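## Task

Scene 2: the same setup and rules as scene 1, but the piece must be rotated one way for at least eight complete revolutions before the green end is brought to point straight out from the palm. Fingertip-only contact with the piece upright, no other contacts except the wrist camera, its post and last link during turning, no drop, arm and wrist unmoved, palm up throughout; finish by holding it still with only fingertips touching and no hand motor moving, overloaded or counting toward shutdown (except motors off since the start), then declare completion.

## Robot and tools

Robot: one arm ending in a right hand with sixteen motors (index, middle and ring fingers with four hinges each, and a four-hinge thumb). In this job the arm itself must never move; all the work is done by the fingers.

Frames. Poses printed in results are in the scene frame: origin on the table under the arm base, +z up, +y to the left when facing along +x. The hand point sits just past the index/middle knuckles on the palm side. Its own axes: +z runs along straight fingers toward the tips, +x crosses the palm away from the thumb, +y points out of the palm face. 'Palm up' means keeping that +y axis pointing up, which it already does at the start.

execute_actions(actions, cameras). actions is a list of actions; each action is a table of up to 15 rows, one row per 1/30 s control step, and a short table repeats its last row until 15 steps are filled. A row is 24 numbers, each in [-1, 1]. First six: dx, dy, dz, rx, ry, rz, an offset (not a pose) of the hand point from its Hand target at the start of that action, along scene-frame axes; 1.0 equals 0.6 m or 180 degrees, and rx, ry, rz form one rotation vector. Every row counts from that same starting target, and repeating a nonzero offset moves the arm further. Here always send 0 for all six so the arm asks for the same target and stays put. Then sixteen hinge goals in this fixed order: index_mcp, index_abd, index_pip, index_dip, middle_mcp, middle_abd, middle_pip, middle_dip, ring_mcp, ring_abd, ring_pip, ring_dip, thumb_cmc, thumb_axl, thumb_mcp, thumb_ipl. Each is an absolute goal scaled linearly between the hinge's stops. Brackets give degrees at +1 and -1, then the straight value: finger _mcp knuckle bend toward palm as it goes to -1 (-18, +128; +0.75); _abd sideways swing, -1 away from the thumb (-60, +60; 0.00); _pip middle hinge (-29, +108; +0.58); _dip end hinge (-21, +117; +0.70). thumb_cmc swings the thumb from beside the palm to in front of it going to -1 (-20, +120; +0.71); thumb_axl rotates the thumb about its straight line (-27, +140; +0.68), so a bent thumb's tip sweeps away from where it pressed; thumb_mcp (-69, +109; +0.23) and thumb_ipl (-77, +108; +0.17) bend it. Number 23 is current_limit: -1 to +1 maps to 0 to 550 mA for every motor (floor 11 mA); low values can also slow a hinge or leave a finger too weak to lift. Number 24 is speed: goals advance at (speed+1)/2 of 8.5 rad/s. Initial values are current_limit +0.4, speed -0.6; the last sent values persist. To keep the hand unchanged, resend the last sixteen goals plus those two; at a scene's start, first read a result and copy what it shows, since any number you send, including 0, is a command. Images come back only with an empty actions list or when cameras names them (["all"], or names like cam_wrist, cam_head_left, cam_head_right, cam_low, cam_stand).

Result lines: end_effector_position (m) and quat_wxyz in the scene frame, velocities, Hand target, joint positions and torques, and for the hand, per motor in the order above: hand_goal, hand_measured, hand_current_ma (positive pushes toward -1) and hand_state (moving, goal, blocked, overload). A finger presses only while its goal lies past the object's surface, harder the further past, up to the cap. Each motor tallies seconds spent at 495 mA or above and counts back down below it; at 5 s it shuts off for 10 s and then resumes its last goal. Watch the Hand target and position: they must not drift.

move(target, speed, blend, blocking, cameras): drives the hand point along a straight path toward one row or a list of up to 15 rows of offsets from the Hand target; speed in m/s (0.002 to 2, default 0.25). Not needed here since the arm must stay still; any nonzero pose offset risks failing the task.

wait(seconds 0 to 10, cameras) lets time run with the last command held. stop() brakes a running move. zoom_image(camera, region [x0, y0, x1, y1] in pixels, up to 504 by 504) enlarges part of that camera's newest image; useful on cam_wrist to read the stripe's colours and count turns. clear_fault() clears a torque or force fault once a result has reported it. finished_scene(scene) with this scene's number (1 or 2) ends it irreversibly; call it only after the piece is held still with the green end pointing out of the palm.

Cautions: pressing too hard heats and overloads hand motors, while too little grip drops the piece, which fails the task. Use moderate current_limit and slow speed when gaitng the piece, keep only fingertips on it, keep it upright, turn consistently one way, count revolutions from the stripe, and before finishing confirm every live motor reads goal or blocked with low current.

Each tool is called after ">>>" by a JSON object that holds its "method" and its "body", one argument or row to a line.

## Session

>>> {"method": "execute_actions", "body": {
  "actions": []
}}

Scene clock: 0.00 s.
end_effector_position=(+0.7018, -0.0227, +0.5406) hand_goal=(+0.052, +0.870, -0.902, -0.030, +0.754, +0.000, +0.576, +0.696, +0.754, +0.000, +0.576, +0.696, +0.754, -0.096, -0.712, -0.796) hand_measured=(+0.086, +0.876, -0.914, -0.046, +0.760, +0.000, +0.576, +0.696, +0.760, +0.000, +0.576, +0.696, +0.762, -0.166, -0.720, -0.802) hand_current_ma=(+71, +6, -14, -24, +7, +0, +0, +0, +7, +0, +0, +0, +9, -243, -11, -10) hand_state=(blocked, goal, goal, goal, goal, goal, goal, goal, goal, goal, goal, goal, goal, blocked, goal, goal) hand_current_limit=0.40 hand_speed=-0.60 end_effector_quat_wxyz=(+0.698, +0.706, +0.092, +0.075)
Joint positions: [0.287 0.387 1.782 -1.539 1.61 -0.984]
Joint velocities: within noise
Joint torques (N m): no reading
Hand target: +0.7018, -0.0227, +0.5406; +0.698, +0.706, +0.092, +0.075
camera_calibration:
cam_stand: T_world_to_cam=[[-0.967437, -0.25247, -0.0180114, 0.659706], [-0.108247, 0.477014, -0.872204, 0.49188], [0.228797, -0.841853, -0.488811, 0.394746], [0, 0, 0, 1]] pos_world=[0.601152, 0.26424, 0.633858]
cam_wrist: T_world_to_cam=[[-0.736346, -0.234557, 0.634648, 0.205272], [-0.624597, 0.596285, -0.504305, 0.675184], [-0.260142, -0.767742, -0.585576, 0.599281], [0, 0, 0, 1]] pos_world=[0.728767, 0.105639, 0.561147]

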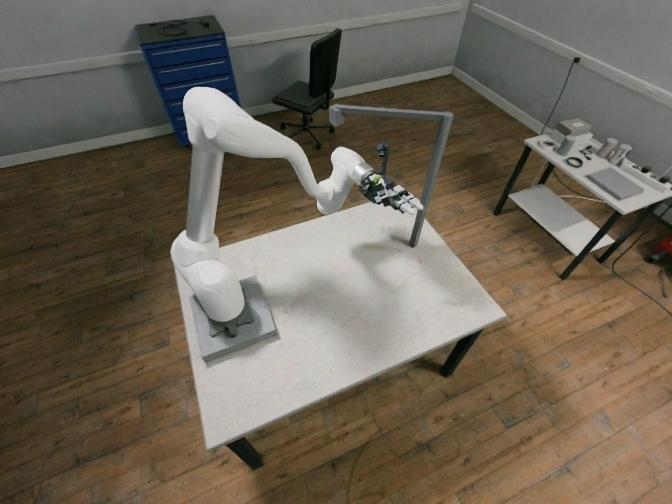

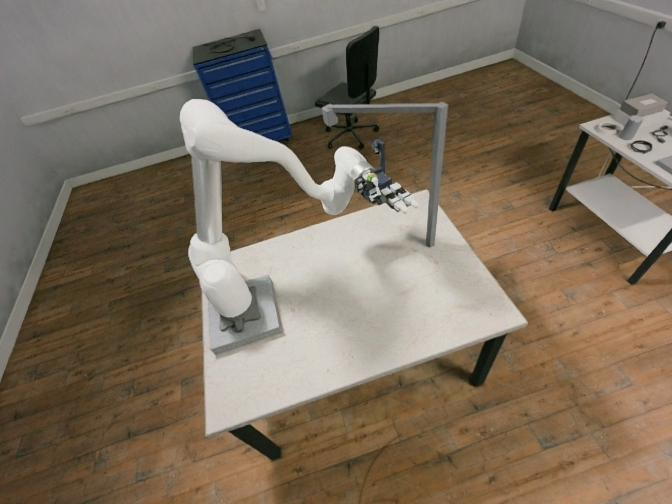

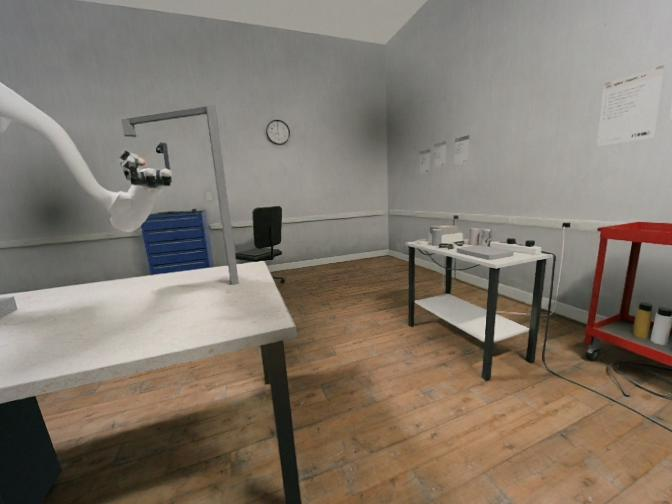

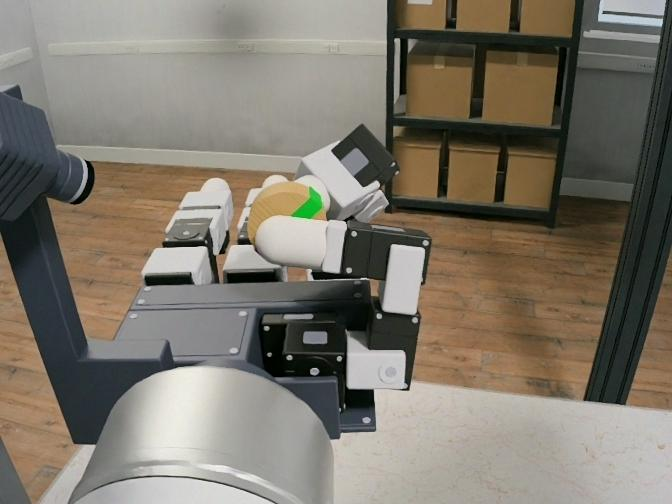

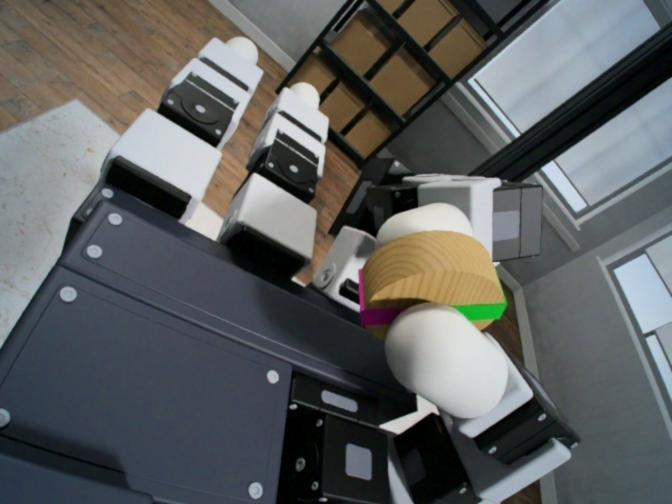

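>>> {"method": "execute_actions", "body": {
  "actions": [
    [[0,0,0,0,0,0,0.052,0.87,-0.902,-0.03,-0.616,-0.7,0.9,-0.4,0.754,0,0.576,0.696,0.754,-0.096,-0.712,-0.796,0.4,-0.2]],
    [[0,0,0,0,0,0,0.052,0.87,-0.902,-0.03,-0.616,-0.7,0.9,-0.4,0.754,0,0.576,0.696,0.754,-0.096,-0.712,-0.796,0.4,-0.2]],
    [[0,0,0,0,0,0,0.052,0.87,-0.902,-0.03,-0.616,0.16,0.9,-0.5,0.754,0,0.576,0.696,0.754,-0.096,-0.712,-0.796,0.4,0]],
    [[0,0,0,0,0,0,0.052,0.87,-0.902,-0.03,-0.616,0.13,0.65,-1,0.754,0,0.576,0.696,0.754,-0.096,-0.712,-0.796,0.4,-0.6]]
  ],
  "cameras": ["cam_stand"]
}}

>>> {"method": "execute_actions", "body": {
  "actions": [
    [[0,0,0,0,0,0,0.052,0.87,-0.902,-0.03,-0.616,0.06,0.3,-1,0.754,0,0.576,0.696,0.754,-0.096,-0.712,-0.796,0.4,-0.6]],
    [[0,0,0,0,0,0,0.052,0.87,-0.902,-0.03,-0.616,0.05,0.05,-1,0.754,0,0.576,0.696,0.754,-0.096,-0.712,-0.796,0.4,-0.6]]
  ],
  "cameras": ["cam_stand","cam_wrist"]
}}

>>> {"method": "execute_actions", "body": {
  "actions": [
    [[0,0,0,0,0,0,0.052,0.87,-0.902,-0.03,-0.616,-0.8,0.1,-1,0.754,0,0.576,0.696,0.754,-0.096,-0.712,-0.796,0.4,0]]
  ],
  "cameras": ["cam_stand","cam_wrist"]
}}

Scene clock: 22.10 s.
end_effector_position=(+0.7018, -0.0227, +0.5406) hand_goal=(+0.052, +0.870, -0.902, -0.030, -0.616, +0.130, +0.650, -1.000, +0.754, +0.000, +0.576, +0.696, +0.754, -0.096, -0.712, -0.796) hand_measured=(+0.086, +0.864, -0.912, -0.050, -0.592, +0.118, +0.660, -0.976, +0.760, -0.004, +0.576, +0.696, +0.764, -0.166, -0.720, -0.806) hand_current_ma=(+71, -5, -11, -32, +46, -13, +12, +40, +7, -2, +0, +0, +12, -243, -12, -16) hand_state=(blocked, goal, goal, blocked, blocked, goal, goal, blocked, goal, goal, goal, goal, goal, blocked, goal, goal) hand_current_limit=0.40 hand_speed=-0.60 end_effector_quat_wxyz=(+0.698, +0.706, +0.092, +0.075)
Joint positions: [0.287 0.387 1.782 -1.539 1.61 -0.984]
Joint torques (N m): [-2.5 -69.36 -30.76 -1.33 1.09 -0.02]
Hand target: +0.7018, -0.0227, +0.5406; +0.698, +0.706, +0.092, +0.075
Off the commanded pose: 0.000 m, 0 deg.
Step readings (end_effector_position):
0: (+0.7018, -0.0227, +0.5406)
1: (+0.7018, -0.0227, +0.5406)
2: (+0.7018, -0.0227, +0.5406)
4: (+0.7018, -0.0227, +0.5406)
8: (+0.7018, -0.0227, +0.5406)
15: (+0.7018, -0.0227, +0.5406)
16: (+0.7018, -0.0227, +0.5406)
17: (+0.7018, -0.0227, +0.5406)
19: (+0.7018, -0.0227, +0.5406)
23: (+0.7018, -0.0227, +0.5406)
30: (+0.7018, -0.0227, +0.5406)
31: (+0.7018, -0.0227, +0.5406)
32: (+0.7018, -0.0227, +0.5406)
34: (+0.7018, -0.0227, +0.5406)
38: (+0.7018, -0.0227, +0.5406)
45: (+0.7018, -0.0227, +0.5406)
46: (+0.7018, -0.0227, +0.5406)
47: (+0.7018, -0.0227, +0.5406)
49: (+0.7018, -0.0227, +0.5406)
53: (+0.7018, -0.0227, +0.5406)
60: (+0.7018, -0.0227, +0.5406)
camera_calibration:
cam_stand: T_world_to_cam=[[-0.967437, -0.25247, -0.0180114, 0.659706], [-0.108247, 0.477014, -0.872204, 0.49188], [0.228797, -0.841853, -0.488811, 0.394746], [0, 0, 0, 1]] pos_world=[0.601152, 0.26424, 0.633858]
Images, in order (width x height): cam_stand 672x504.

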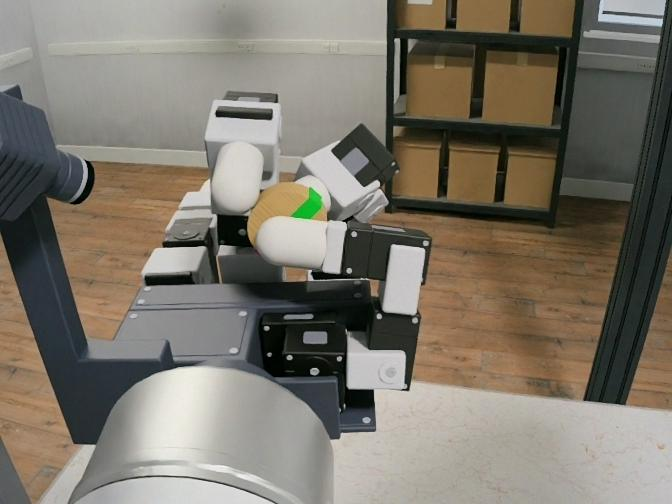

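Scene clock: 23.30 s.
end_effector_position=(+0.7018, -0.0227, +0.5406) hand_goal=(+0.052, +0.870, -0.902, -0.030, -0.616, +0.050, +0.050, -1.000, +0.754, +0.000, +0.576, +0.696, +0.754, -0.096, -0.712, -0.796) hand_measured=(+0.090, +0.862, -0.902, -0.052, -0.574, +0.006, +0.130, -0.990, +0.760, -0.004, +0.576, +0.696, +0.782, -0.154, -0.718, -0.830) hand_current_ma=(+83, -6, +0, -36, +98, -76, +218, +11, +7, -2, +0, +0, +52, -188, -8, -101) hand_state=(blocked, goal, goal, blocked, blocked, blocked, blocked, goal, goal, goal, goal, goal, blocked, blocked, goal, blocked) hand_current_limit=0.40 hand_speed=-0.60 end_effector_quat_wxyz=(+0.698, +0.706, +0.092, +0.075)
Joint positions: [0.287 0.387 1.782 -1.539 1.61 -0.984]
Joint torques (N m): [-2.4 -69.28 -30.68 -1.36 1.1 -0.06]
Hand target: +0.7018, -0.0227, +0.5406; +0.698, +0.706, +0.092, +0.075
Off the commanded pose: 0.000 m, 0 deg.
Step readings (end_effector_position):
0: (+0.7018, -0.0227, +0.5406)
1: (+0.7018, -0.0227, +0.5406)
2: (+0.7018, -0.0227, +0.5406)
4: (+0.7018, -0.0227, +0.5406)
8: (+0.7018, -0.0227, +0.5406)
15: (+0.7018, -0.0227, +0.5406)
16: (+0.7018, -0.0227, +0.5406)
17: (+0.7018, -0.0227, +0.5406)
19: (+0.7018, -0.0227, +0.5406)
23: (+0.7018, -0.0227, +0.5406)
30: (+0.7018, -0.0227, +0.5406)
camera_calibration:
cam_stand: T_world_to_cam=[[-0.967437, -0.25247, -0.0180114, 0.659706], [-0.108247, 0.477014, -0.872204, 0.49188], [0.228797, -0.841853, -0.488811, 0.394746], [0, 0, 0, 1]] pos_world=[0.601152, 0.26424, 0.633858]
cam_wrist: T_world_to_cam=[[-0.736346, -0.234557, 0.634648, 0.205272], [-0.624597, 0.596285, -0.504305, 0.675184], [-0.260142, -0.767742, -0.585576, 0.599281], [0, 0, 0, 1]] pos_world=[0.728767, 0.105639, 0.561147]
Images, in order (width x height): cam_stand 672x504, cam_wrist 672x504.

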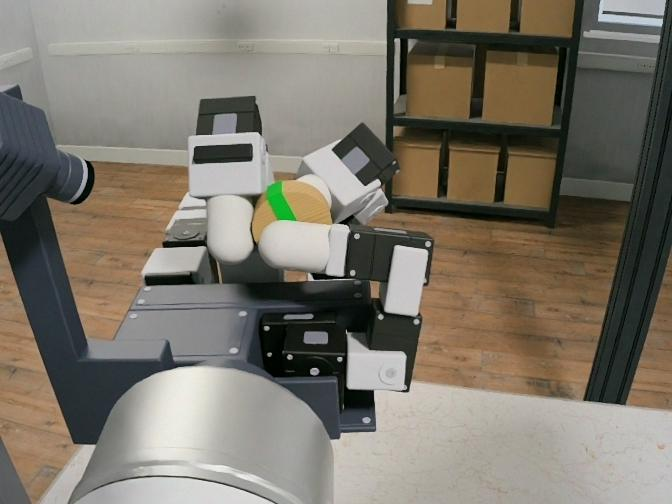

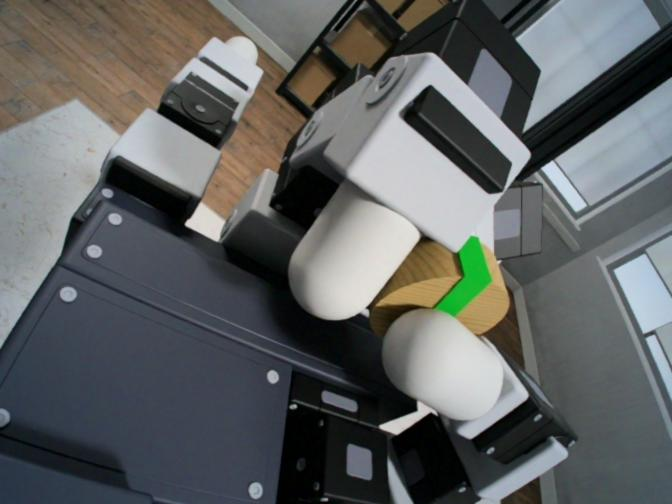

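Scene clock: 24.00 s.
end_effector_position=(+0.7018, -0.0227, +0.5406) hand_goal=(+0.052, +0.870, -0.902, -0.030, -0.616, -0.800, +0.100, -1.000, +0.754, +0.000, +0.576, +0.696, +0.754, -0.096, -0.712, -0.796) hand_measured=(+0.090, +0.880, -0.908, -0.052, -0.614, -0.800, +0.102, -0.998, +0.760, -0.004, +0.576, +0.696, +0.768, -0.154, -0.720, -0.824) hand_current_ma=(+83, +9, -7, -36, +1, +0, +1, +2, +7, -2, +0, +0, +18, -183, -11, -75) hand_state=(blocked, goal, goal, blocked, goal, goal, goal, goal, goal, goal, goal, goal, goal, blocked, goal, blocked) hand_current_limit=0.40 hand_speed=0.00 end_effector_quat_wxyz=(+0.698, +0.706, +0.092, +0.075)
Joint positions: [0.287 0.387 1.782 -1.539 1.61 -0.984]
Joint torques (N m): [-2.25 -69.56 -30.85 -1.32 1.14 -0.02]
Hand target: +0.7018, -0.0227, +0.5406; +0.698, +0.706, +0.092, +0.075
Off the commanded pose: 0.000 m, 0 deg.
Step readings (end_effector_position):
0: (+0.7018, -0.0227, +0.5406)
1: (+0.7018, -0.0227, +0.5406)
2: (+0.7018, -0.0227, +0.5406)
4: (+0.7018, -0.0227, +0.5406)
8: (+0.7018, -0.0227, +0.5406)
15: (+0.7018, -0.0227, +0.5406)
camera_calibration:
cam_stand: T_world_to_cam=[[-0.967437, -0.25247, -0.0180114, 0.659706], [-0.108247, 0.477014, -0.872204, 0.49188], [0.228797, -0.841853, -0.488811, 0.394746], [0, 0, 0, 1]] pos_world=[0.601152, 0.26424, 0.633858]
cam_wrist: T_world_to_cam=[[-0.736346, -0.234557, 0.634648, 0.205272], [-0.624597, 0.596285, -0.504305, 0.675184], [-0.260142, -0.767742, -0.585576, 0.599281], [0, 0, 0, 1]] pos_world=[0.728767, 0.105639, 0.561147]
Images, in order (width x height): cam_stand 672x504, cam_wrist 672x504.

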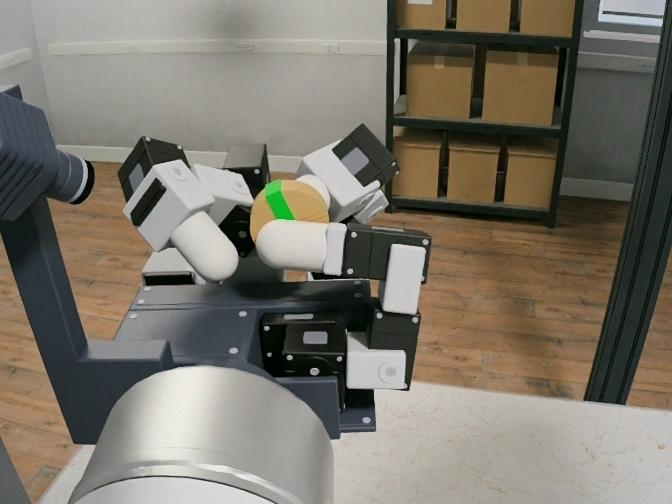

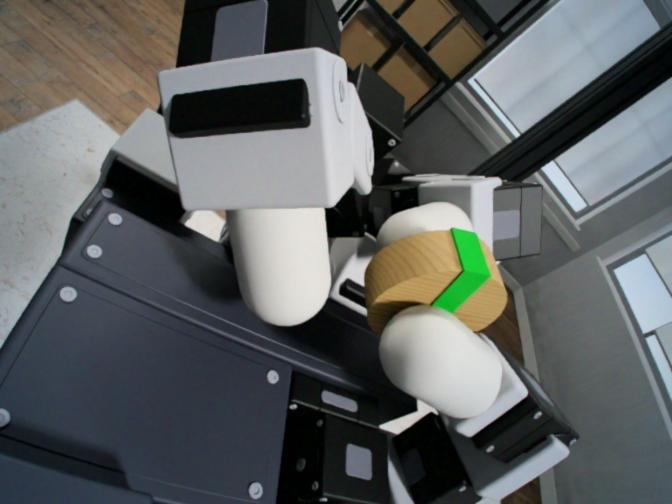

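>>> {"method": "execute_actions", "body": {
  "actions": [
    [[0,0,0,0,0,0,0.052,0.87,-0.902,-0.03,-0.616,-0.7,0.9,-0.4,0.754,0,0.576,0.696,0.754,-0.096,-0.712,-0.796,0.4,0]],
    [[0,0,0,0,0,0,0.052,0.87,-0.902,-0.03,-0.616,0.16,0.9,-0.5,0.754,0,0.576,0.696,0.754,-0.096,-0.712,-0.796,0.4,0]],
    [[0,0,0,0,0,0,0.052,0.87,-0.902,-0.03,-0.616,0.13,0.65,-1,0.754,0,0.576,0.696,0.754,-0.096,-0.712,-0.796,0.4,-0.6]],
    [[0,0,0,0,0,0,0.052,0.87,-0.902,-0.03,-0.616,0.05,0.3,-1,0.754,0,0.576,0.696,0.754,-0.096,-0.712,-0.796,0.4,-0.6]],
    [[0,0,0,0,0,0,0.052,0.87,-0.902,-0.03,-0.616,0.03,0.05,-1,0.754,0,0.576,0.696,0.754,-0.096,-0.712,-0.796,0.4,-0.6]],
    [[0,0,0,0,0,0,0.052,0.87,-0.902,-0.03,-0.616,-0.8,0.1,-1,0.754,0,0.576,0.696,0.754,-0.096,-0.712,-0.796,0.4,0]]
  ],
  "cameras": ["cam_stand"]
}}

>>> {"method": "execute_actions", "body": {
  "actions": [
    [[0,0,0,0,0,0,0.052,0.87,-0.902,-0.03,-0.616,-0.7,0.9,-0.4,0.754,0,0.576,0.696,0.754,-0.096,-0.712,-0.796,0.4,0]],
    [[0,0,0,0,0,0,0.052,0.87,-0.902,-0.03,-0.616,0.16,0.9,-0.5,0.754,0,0.576,0.696,0.754,-0.096,-0.712,-0.796,0.4,0]],
    [[0,0,0,0,0,0,0.052,0.87,-0.902,-0.03,-0.616,0.13,0.65,-1,0.754,0,0.576,0.696,0.754,-0.096,-0.712,-0.796,0.4,-0.6]],
    [[0,0,0,0,0,0,0.052,0.87,-0.902,-0.03,-0.616,0.05,0.3,-1,0.754,0,0.576,0.696,0.754,-0.096,-0.712,-0.796,0.4,-0.6]],
    [[0,0,0,0,0,0,0.052,0.87,-0.902,-0.03,-0.616,0.03,0.05,-1,0.754,0,0.576,0.696,0.754,-0.096,-0.712,-0.796,0.4,-0.6]],
    [[0,0,0,0,0,0,0.052,0.87,-0.902,-0.03,-0.616,-0.8,0.1,-1,0.754,0,0.576,0.696,0.754,-0.096,-0.712,-0.796,0.4,0]]
  ],
  "cameras": ["cam_stand","cam_wrist"]
}}

Scene clock: 48.07 s.
end_effector_position=(+0.7018, -0.0227, +0.5406) hand_goal=(+0.052, +0.870, -0.902, -0.030, -0.616, -0.800, +0.100, -1.000, +0.754, +0.000, +0.576, +0.696, +0.754, -0.096, -0.712, -0.796) hand_measured=(+0.090, +0.882, -0.908, -0.052, -0.614, -0.800, +0.102, -0.998, +0.760, -0.004, +0.576, +0.696, +0.768, -0.150, -0.720, -0.828) hand_current_ma=(+87, +12, -5, -36, +1, +0, +1, +2, +7, -2, +0, +0, +20, -165, -13, -92) hand_state=(blocked, goal, goal, blocked, goal, goal, goal, goal, goal, goal, goal, goal, goal, blocked, goal, blocked) hand_current_limit=0.40 hand_speed=0.00 end_effector_quat_wxyz=(+0.698, +0.706, +0.092, +0.075)
Joint positions: [0.287 0.387 1.782 -1.539 1.61 -0.984]
Joint torques (N m): [-2.56 -69.55 -30.82 -1.29 1.11 -0.01]
Hand target: +0.7018, -0.0227, +0.5406; +0.698, +0.706, +0.092, +0.075
Off the commanded pose: 0.000 m, 0 deg.
Step readings (end_effector_position):
0: (+0.7018, -0.0227, +0.5406)
1: (+0.7018, -0.0227, +0.5406)
2: (+0.7018, -0.0227, +0.5406)
4: (+0.7018, -0.0227, +0.5406)
8: (+0.7018, -0.0227, +0.5406)
15: (+0.7018, -0.0227, +0.5406)
16: (+0.7018, -0.0227, +0.5406)
17: (+0.7018, -0.0227, +0.5406)
19: (+0.7018, -0.0227, +0.5406)
23: (+0.7018, -0.0227, +0.5406)
30: (+0.7018, -0.0227, +0.5406)
31: (+0.7018, -0.0227, +0.5406)
32: (+0.7018, -0.0227, +0.5406)
34: (+0.7018, -0.0227, +0.5406)
38: (+0.7018, -0.0227, +0.5406)
45: (+0.7018, -0.0227, +0.5406)
46: (+0.7018, -0.0227, +0.5406)
47: (+0.7018, -0.0227, +0.5406)
49: (+0.7018, -0.0227, +0.5406)
53: (+0.7018, -0.0227, +0.5406)
60: (+0.7018, -0.0227, +0.5406)
61: (+0.7018, -0.0227, +0.5406)
62: (+0.7018, -0.0227, +0.5406)
64: (+0.7018, -0.0227, +0.5406)
68: (+0.7018, -0.0227, +0.5406)
75: (+0.7018, -0.0227, +0.5406)
76: (+0.7018, -0.0227, +0.5406)
77: (+0.7018, -0.0227, +0.5406)
79: (+0.7018, -0.0227, +0.5406)
83: (+0.7018, -0.0227, +0.5406)
90: (+0.7018, -0.0227, +0.5406)
camera_calibration:
cam_stand: T_world_to_cam=[[-0.967437, -0.25247, -0.0180114, 0.659706], [-0.108247, 0.477014, -0.872204, 0.49188], [0.228797, -0.841853, -0.488811, 0.394746], [0, 0, 0, 1]] pos_world=[0.601152, 0.26424, 0.633858]
Images, in order (width x height): cam_stand 672x504.

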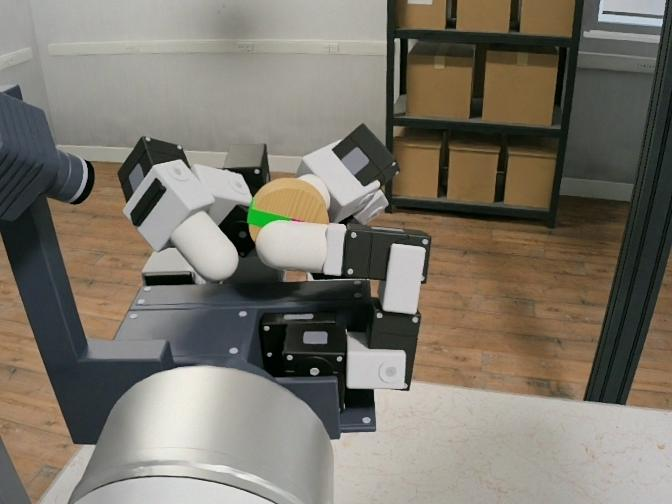

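Scene clock: 51.27 s.
end_effector_position=(+0.7018, -0.0227, +0.5406) hand_goal=(+0.052, +0.870, -0.902, -0.030, -0.616, -0.800, +0.100, -1.000, +0.754, +0.000, +0.576, +0.696, +0.754, -0.096, -0.712, -0.796) hand_measured=(+0.094, +0.882, -0.906, -0.050, -0.614, -0.800, +0.102, -0.998, +0.760, -0.004, +0.576, +0.696, +0.770, -0.144, -0.722, -0.832) hand_current_ma=(+97, +14, -2, -34, +1, +0, +1, +2, +7, -2, +0, +0, +22, -140, -15, -107) hand_state=(blocked, goal, goal, blocked, goal, goal, goal, goal, goal, goal, goal, goal, goal, blocked, goal, blocked) hand_current_limit=0.40 hand_speed=0.00 end_effector_quat_wxyz=(+0.698, +0.706, +0.092, +0.075)
Joint positions: [0.287 0.387 1.782 -1.539 1.61 -0.984]
Joint torques (N m): [-2.19 -69.3 -30.86 -1.29 1.06 -0.06]
Hand target: +0.7018, -0.0227, +0.5406; +0.698, +0.706, +0.092, +0.075
Off the commanded pose: 0.000 m, 0 deg.
Step readings (end_effector_position):
0: (+0.7018, -0.0227, +0.5406)
1: (+0.7018, -0.0227, +0.5406)
2: (+0.7018, -0.0227, +0.5406)
4: (+0.7018, -0.0227, +0.5406)
8: (+0.7018, -0.0227, +0.5406)
15: (+0.7018, -0.0227, +0.5406)
16: (+0.7018, -0.0227, +0.5406)
17: (+0.7018, -0.0227, +0.5406)
19: (+0.7018, -0.0227, +0.5406)
23: (+0.7018, -0.0227, +0.5406)
30: (+0.7018, -0.0227, +0.5406)
31: (+0.7018, -0.0227, +0.5406)
32: (+0.7018, -0.0227, +0.5406)
34: (+0.7018, -0.0227, +0.5406)
38: (+0.7018, -0.0227, +0.5406)
45: (+0.7018, -0.0227, +0.5406)
46: (+0.7018, -0.0227, +0.5406)
47: (+0.7018, -0.0227, +0.5406)
49: (+0.7018, -0.0227, +0.5406)
53: (+0.7018, -0.0227, +0.5406)
60: (+0.7018, -0.0227, +0.5406)
61: (+0.7018, -0.0227, +0.5406)
62: (+0.7018, -0.0227, +0.5406)
64: (+0.7018, -0.0227, +0.5406)
68: (+0.7018, -0.0227, +0.5406)
75: (+0.7018, -0.0227, +0.5406)
76: (+0.7018, -0.0227, +0.5406)
77: (+0.7018, -0.0227, +0.5406)
79: (+0.7018, -0.0227, +0.5406)
83: (+0.7018, -0.0227, +0.5406)
90: (+0.7018, -0.0227, +0.5406)
camera_calibration:
cam_stand: T_world_to_cam=[[-0.967437, -0.25247, -0.0180114, 0.659706], [-0.108247, 0.477014, -0.872204, 0.49188], [0.228797, -0.841853, -0.488811, 0.394746], [0, 0, 0, 1]] pos_world=[0.601152, 0.26424, 0.633858]
cam_wrist: T_world_to_cam=[[-0.736346, -0.234557, 0.634648, 0.205272], [-0.624597, 0.596285, -0.504305, 0.675184], [-0.260142, -0.767742, -0.585576, 0.599281], [0, 0, 0, 1]] pos_world=[0.728767, 0.105639, 0.561147]
Images, in order (width x height): cam_stand 672x504, cam_wrist 672x504.

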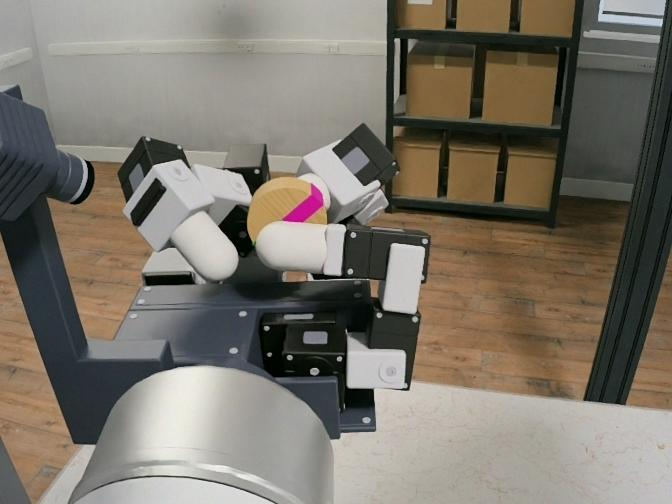

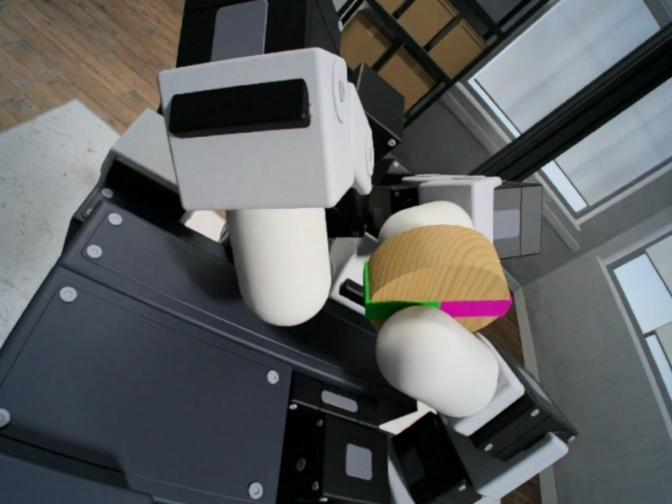

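>>> {"method": "execute_actions", "body": {
  "actions": [
    [[0,0,0,0,0,0,0.052,0.87,-0.902,-0.03,-0.616,-0.7,0.9,-0.4,0.754,0,0.576,0.696,0.754,-0.096,-0.712,-0.796,0.4,0]],
    [[0,0,0,0,0,0,0.052,0.87,-0.902,-0.03,-0.616,0.16,0.9,-0.5,0.754,0,0.576,0.696,0.754,-0.096,-0.712,-0.796,0.4,0]],
    [[0,0,0,0,0,0,0.052,0.87,-0.902,-0.03,-0.616,0.13,0.65,-1,0.754,0,0.576,0.696,0.754,-0.096,-0.712,-0.796,0.4,-0.6]],
    [[0,0,0,0,0,0,0.052,0.87,-0.902,-0.03,-0.616,0.05,0.3,-1,0.754,0,0.576,0.696,0.754,-0.096,-0.712,-0.796,0.4,-0.6]],
    [[0,0,0,0,0,0,0.052,0.87,-0.902,-0.03,-0.616,0.03,0.05,-1,0.754,0,0.576,0.696,0.754,-0.096,-0.712,-0.796,0.4,-0.6]],
    [[0,0,0,0,0,0,0.052,0.87,-0.902,-0.03,-0.616,-0.8,0.1,-1,0.754,0,0.576,0.696,0.754,-0.096,-0.712,-0.796,0.4,0]],
    [[0,0,0,0,0,0,0.052,0.87,-0.902,-0.03,-0.616,-0.7,0.9,-0.4,0.754,0,0.576,0.696,0.754,-0.096,-0.712,-0.796,0.4,0]],
    [[0,0,0,0,0,0,0.052,0.87,-0.902,-0.03,-0.616,0.16,0.9,-0.5,0.754,0,0.576,0.696,0.754,-0.096,-0.712,-0.796,0.4,0]],
    [[0,0,0,0,0,0,0.052,0.87,-0.902,-0.03,-0.616,0.13,0.65,-1,0.754,0,0.576,0.696,0.754,-0.096,-0.712,-0.796,0.4,-0.6]],
    [[0,0,0,0,0,0,0.052,0.87,-0.902,-0.03,-0.616,0.05,0.3,-1,0.754,0,0.576,0.696,0.754,-0.096,-0.712,-0.796,0.4,-0.6]],
    [[0,0,0,0,0,0,0.052,0.87,-0.902,-0.03,-0.616,0.03,0.05,-1,0.754,0,0.576,0.696,0.754,-0.096,-0.712,-0.796,0.4,-0.6]],
    [[0,0,0,0,0,0,0.052,0.87,-0.902,-0.03,-0.616,-0.8,0.1,-1,0.754,0,0.576,0.696,0.754,-0.096,-0.712,-0.796,0.4,0]]
  ],
  "cameras": ["cam_stand"]
}}

>>> {"method": "execute_actions", "body": {
  "actions": [
    [[0,0,0,0,0,0,0.052,0.87,-0.902,-0.03,-0.616,-0.7,0.9,-0.4,0.754,0,0.576,0.696,0.754,-0.096,-0.712,-0.796,0.4,0]],
    [[0,0,0,0,0,0,0.052,0.87,-0.902,-0.03,-0.616,0.16,0.9,-0.5,0.754,0,0.576,0.696,0.754,-0.096,-0.712,-0.796,0.4,0]],
    [[0,0,0,0,0,0,0.052,0.87,-0.902,-0.03,-0.616,0.13,0.65,-1,0.754,0,0.576,0.696,0.754,-0.096,-0.712,-0.796,0.4,-0.6]],
    [[0,0,0,0,0,0,0.052,0.87,-0.902,-0.03,-0.616,0.05,0.3,-1,0.754,0,0.576,0.696,0.754,-0.096,-0.712,-0.796,0.4,-0.6]],
    [[0,0,0,0,0,0,0.052,0.87,-0.902,-0.03,-0.616,0.03,0.05,-1,0.754,0,0.576,0.696,0.754,-0.096,-0.712,-0.796,0.4,-0.6]],
    [[0,0,0,0,0,0,0.052,0.87,-0.902,-0.03,-0.616,-0.8,0.1,-1,0.754,0,0.576,0.696,0.754,-0.096,-0.712,-0.796,0.4,0]],
    [[0,0,0,0,0,0,0.052,0.87,-0.902,-0.03,-0.616,-0.7,0.9,-0.4,0.754,0,0.576,0.696,0.754,-0.096,-0.712,-0.796,0.4,0]],
    [[0,0,0,0,0,0,0.052,0.87,-0.902,-0.03,-0.616,0.16,0.9,-0.5,0.754,0,0.576,0.696,0.754,-0.096,-0.712,-0.796,0.4,0]],
    [[0,0,0,0,0,0,0.052,0.87,-0.902,-0.03,-0.616,0.13,0.65,-1,0.754,0,0.576,0.696,0.754,-0.096,-0.712,-0.796,0.4,-0.6]],
    [[0,0,0,0,0,0,0.052,0.87,-0.902,-0.03,-0.616,0.05,0.3,-1,0.754,0,0.576,0.696,0.754,-0.096,-0.712,-0.796,0.4,-0.6]],
    [[0,0,0,0,0,0,0.052,0.87,-0.902,-0.03,-0.616,0.03,0.05,-1,0.754,0,0.576,0.696,0.754,-0.096,-0.712,-0.796,0.4,-0.6]],
    [[0,0,0,0,0,0,0.052,0.87,-0.902,-0.03,-0.616,-0.8,0.1,-1,0.754,0,0.576,0.696,0.754,-0.096,-0.712,-0.796,0.4,0]]
  ],
  "cameras": ["cam_stand","cam_wrist"]
}}

Scene clock: 96.40 s.
end_effector_position=(+0.7018, -0.0227, +0.5406) hand_goal=(+0.052, +0.870, -0.902, -0.030, -0.616, -0.800, +0.100, -1.000, +0.754, +0.000, +0.576, +0.696, +0.754, -0.096, -0.712, -0.796) hand_measured=(+0.102, +0.886, -0.902, -0.046, -0.614, -0.800, +0.102, -0.998, +0.760, -0.004, +0.576, +0.696, +0.770, -0.132, -0.724, -0.840) hand_current_ma=(+122, +18, +0, -21, +1, +0, +1, +2, +7, -2, +0, +0, +23, -92, -21, -142) hand_state=(blocked, goal, goal, goal, goal, goal, goal, goal, goal, goal, goal, goal, goal, blocked, goal, blocked) hand_current_limit=0.40 hand_speed=0.00 end_effector_quat_wxyz=(+0.698, +0.706, +0.092, +0.075)
Joint positions: [0.287 0.387 1.782 -1.539 1.61 -0.984]
Joint torques (N m): [-2.41 -69.37 -30.79 -1.3 1.13 -0.04]
Hand target: +0.7018, -0.0227, +0.5406; +0.698, +0.706, +0.092, +0.075
Off the commanded pose: 0.000 m, 0 deg.
Step readings (end_effector_position):
0: (+0.7018, -0.0227, +0.5406)
1: (+0.7018, -0.0227, +0.5406)
2: (+0.7018, -0.0227, +0.5406)
4: (+0.7018, -0.0227, +0.5406)
8: (+0.7018, -0.0227, +0.5406)
15: (+0.7018, -0.0227, +0.5406)
16: (+0.7018, -0.0227, +0.5406)
17: (+0.7018, -0.0227, +0.5406)
19: (+0.7018, -0.0227, +0.5406)
23: (+0.7018, -0.0227, +0.5406)
30: (+0.7018, -0.0227, +0.5406)
31: (+0.7018, -0.0227, +0.5406)
32: (+0.7018, -0.0227, +0.5406)
34: (+0.7018, -0.0227, +0.5406)
38: (+0.7018, -0.0227, +0.5406)
45: (+0.7018, -0.0227, +0.5406)
46: (+0.7018, -0.0227, +0.5406)
47: (+0.7018, -0.0227, +0.5406)
49: (+0.7018, -0.0227, +0.5406)
53: (+0.7018, -0.0227, +0.5406)
60: (+0.7018, -0.0227, +0.5406)
61: (+0.7018, -0.0227, +0.5406)
62: (+0.7018, -0.0227, +0.5406)
64: (+0.7018, -0.0227, +0.5406)
68: (+0.7018, -0.0227, +0.5406)
75: (+0.7018, -0.0227, +0.5406)
76: (+0.7018, -0.0227, +0.5406)
77: (+0.7018, -0.0227, +0.5406)
79: (+0.7018, -0.0227, +0.5406)
83: (+0.7018, -0.0227, +0.5406)
90: (+0.7018, -0.0227, +0.5406)
91: (+0.7018, -0.0227, +0.5406)
92: (+0.7018, -0.0227, +0.5406)
94: (+0.7018, -0.0227, +0.5406)
98: (+0.7018, -0.0227, +0.5406)
105: (+0.7018, -0.0227, +0.5406)
106: (+0.7018, -0.0227, +0.5406)
107: (+0.7018, -0.0227, +0.5406)
109: (+0.7018, -0.0227, +0.5406)
113: (+0.7018, -0.0227, +0.5406)
120: (+0.7018, -0.0227, +0.5406)
121: (+0.7018, -0.0227, +0.5406)
122: (+0.7018, -0.0227, +0.5406)
124: (+0.7018, -0.0227, +0.5406)
128: (+0.7018, -0.0227, +0.5406)
135: (+0.7018, -0.0227, +0.5406)
136: (+0.7018, -0.0227, +0.5406)
137: (+0.7018, -0.0227, +0.5406)
139: (+0.7018, -0.0227, +0.5406)
143: (+0.7018, -0.0227, +0.5406)
150: (+0.7018, -0.0227, +0.5406)
151: (+0.7018, -0.0227, +0.5406)
152: (+0.7018, -0.0227, +0.5406)
154: (+0.7018, -0.0227, +0.5406)
158: (+0.7018, -0.0227, +0.5406)
165: (+0.7018, -0.0227, +0.5406)
166: (+0.7018, -0.0227, +0.5406)
167: (+0.7018, -0.0227, +0.5406)
169: (+0.7018, -0.0227, +0.5406)
173: (+0.7018, -0.0227, +0.5406)
180: (+0.7018, -0.0227, +0.5406)
camera_calibration:
cam_stand: T_world_to_cam=[[-0.967437, -0.25247, -0.0180114, 0.659706], [-0.108247, 0.477014, -0.872204, 0.49188], [0.228797, -0.841853, -0.488811, 0.394746], [0, 0, 0, 1]] pos_world=[0.601152, 0.26424, 0.633858]
Images, in order (width x height): cam_stand 672x504.

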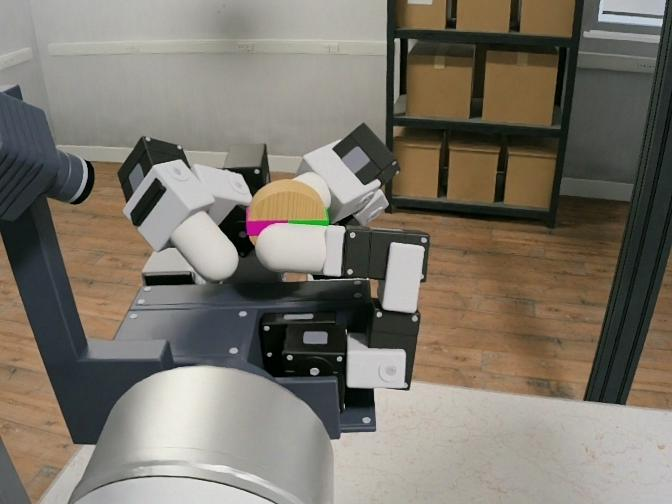

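Scene clock: 102.60 s.
end_effector_position=(+0.7018, -0.0227, +0.5406) hand_goal=(+0.052, +0.870, -0.902, -0.030, -0.616, -0.800, +0.100, -1.000, +0.754, +0.000, +0.576, +0.696, +0.754, -0.096, -0.712, -0.796) hand_measured=(+0.102, +0.884, -0.902, -0.042, -0.614, -0.800, +0.102, -0.998, +0.760, -0.004, +0.576, +0.696, +0.768, -0.134, -0.724, -0.840) hand_current_ma=(+124, +17, +0, -15, +1, +0, +1, +2, +7, -2, +0, +0, +19, -98, -24, -141) hand_state=(blocked, goal, goal, goal, goal, goal, goal, goal, goal, goal, goal, goal, goal, blocked, goal, blocked) hand_current_limit=0.40 hand_speed=0.00 end_effector_quat_wxyz=(+0.698, +0.706, +0.092, +0.075)
Joint positions: [0.287 0.387 1.782 -1.539 1.61 -0.984]
Joint torques (N m): [-2.49 -69.55 -30.79 -1.31 1.09 -0.03]
Hand target: +0.7018, -0.0227, +0.5406; +0.698, +0.706, +0.092, +0.075
Off the commanded pose: 0.000 m, 0 deg.
Step readings (end_effector_position):
0: (+0.7018, -0.0227, +0.5406)
1: (+0.7018, -0.0227, +0.5406)
2: (+0.7018, -0.0227, +0.5406)
4: (+0.7018, -0.0227, +0.5406)
8: (+0.7018, -0.0227, +0.5406)
15: (+0.7018, -0.0227, +0.5406)
16: (+0.7018, -0.0227, +0.5406)
17: (+0.7018, -0.0227, +0.5406)
19: (+0.7018, -0.0227, +0.5406)
23: (+0.7018, -0.0227, +0.5406)
30: (+0.7018, -0.0227, +0.5406)
31: (+0.7018, -0.0227, +0.5406)
32: (+0.7018, -0.0227, +0.5406)
34: (+0.7018, -0.0227, +0.5406)
38: (+0.7018, -0.0227, +0.5406)
45: (+0.7018, -0.0227, +0.5406)
46: (+0.7018, -0.0227, +0.5406)
47: (+0.7018, -0.0227, +0.5406)
49: (+0.7018, -0.0227, +0.5406)
53: (+0.7018, -0.0227, +0.5406)
60: (+0.7018, -0.0227, +0.5406)
61: (+0.7018, -0.0227, +0.5406)
62: (+0.7018, -0.0227, +0.5406)
64: (+0.7018, -0.0227, +0.5406)
68: (+0.7018, -0.0227, +0.5406)
75: (+0.7018, -0.0227, +0.5406)
76: (+0.7018, -0.0227, +0.5406)
77: (+0.7018, -0.0227, +0.5406)
79: (+0.7018, -0.0227, +0.5406)
83: (+0.7018, -0.0227, +0.5406)
90: (+0.7018, -0.0227, +0.5406)
91: (+0.7018, -0.0227, +0.5406)
92: (+0.7018, -0.0227, +0.5406)
94: (+0.7018, -0.0227, +0.5406)
98: (+0.7018, -0.0227, +0.5406)
105: (+0.7018, -0.0227, +0.5406)
106: (+0.7018, -0.0227, +0.5406)
107: (+0.7018, -0.0227, +0.5406)
109: (+0.7018, -0.0227, +0.5406)
113: (+0.7018, -0.0227, +0.5406)
120: (+0.7018, -0.0227, +0.5406)
121: (+0.7018, -0.0227, +0.5406)
122: (+0.7018, -0.0227, +0.5406)
124: (+0.7018, -0.0227, +0.5406)
128: (+0.7018, -0.0227, +0.5406)
135: (+0.7018, -0.0227, +0.5406)
136: (+0.7018, -0.0227, +0.5406)
137: (+0.7018, -0.0227, +0.5406)
139: (+0.7018, -0.0227, +0.5406)
143: (+0.7018, -0.0227, +0.5406)
150: (+0.7018, -0.0227, +0.5406)
151: (+0.7018, -0.0227, +0.5406)
152: (+0.7018, -0.0227, +0.5406)
154: (+0.7018, -0.0227, +0.5406)
158: (+0.7018, -0.0227, +0.5406)
165: (+0.7018, -0.0227, +0.5406)
166: (+0.7018, -0.0227, +0.5406)
167: (+0.7018, -0.0227, +0.5406)
169: (+0.7018, -0.0227, +0.5406)
173: (+0.7018, -0.0227, +0.5406)
180: (+0.7018, -0.0227, +0.5406)
camera_calibration:
cam_stand: T_world_to_cam=[[-0.967437, -0.25247, -0.0180114, 0.659706], [-0.108247, 0.477014, -0.872204, 0.49188], [0.228797, -0.841853, -0.488811, 0.394746], [0, 0, 0, 1]] pos_world=[0.601152, 0.26424, 0.633858]
cam_wrist: T_world_to_cam=[[-0.736346, -0.234557, 0.634648, 0.205272], [-0.624597, 0.596285, -0.504305, 0.675184], [-0.260142, -0.767742, -0.585576, 0.599281], [0, 0, 0, 1]] pos_world=[0.728767, 0.105639, 0.561147]
Images, in order (width x height): cam_stand 672x504, cam_wrist 672x504.

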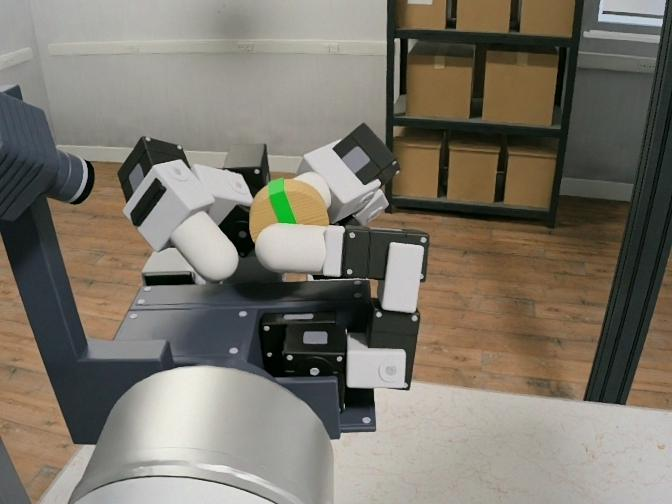

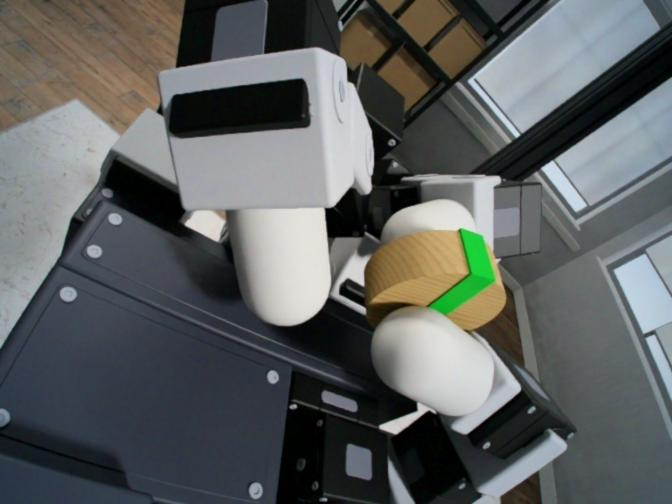

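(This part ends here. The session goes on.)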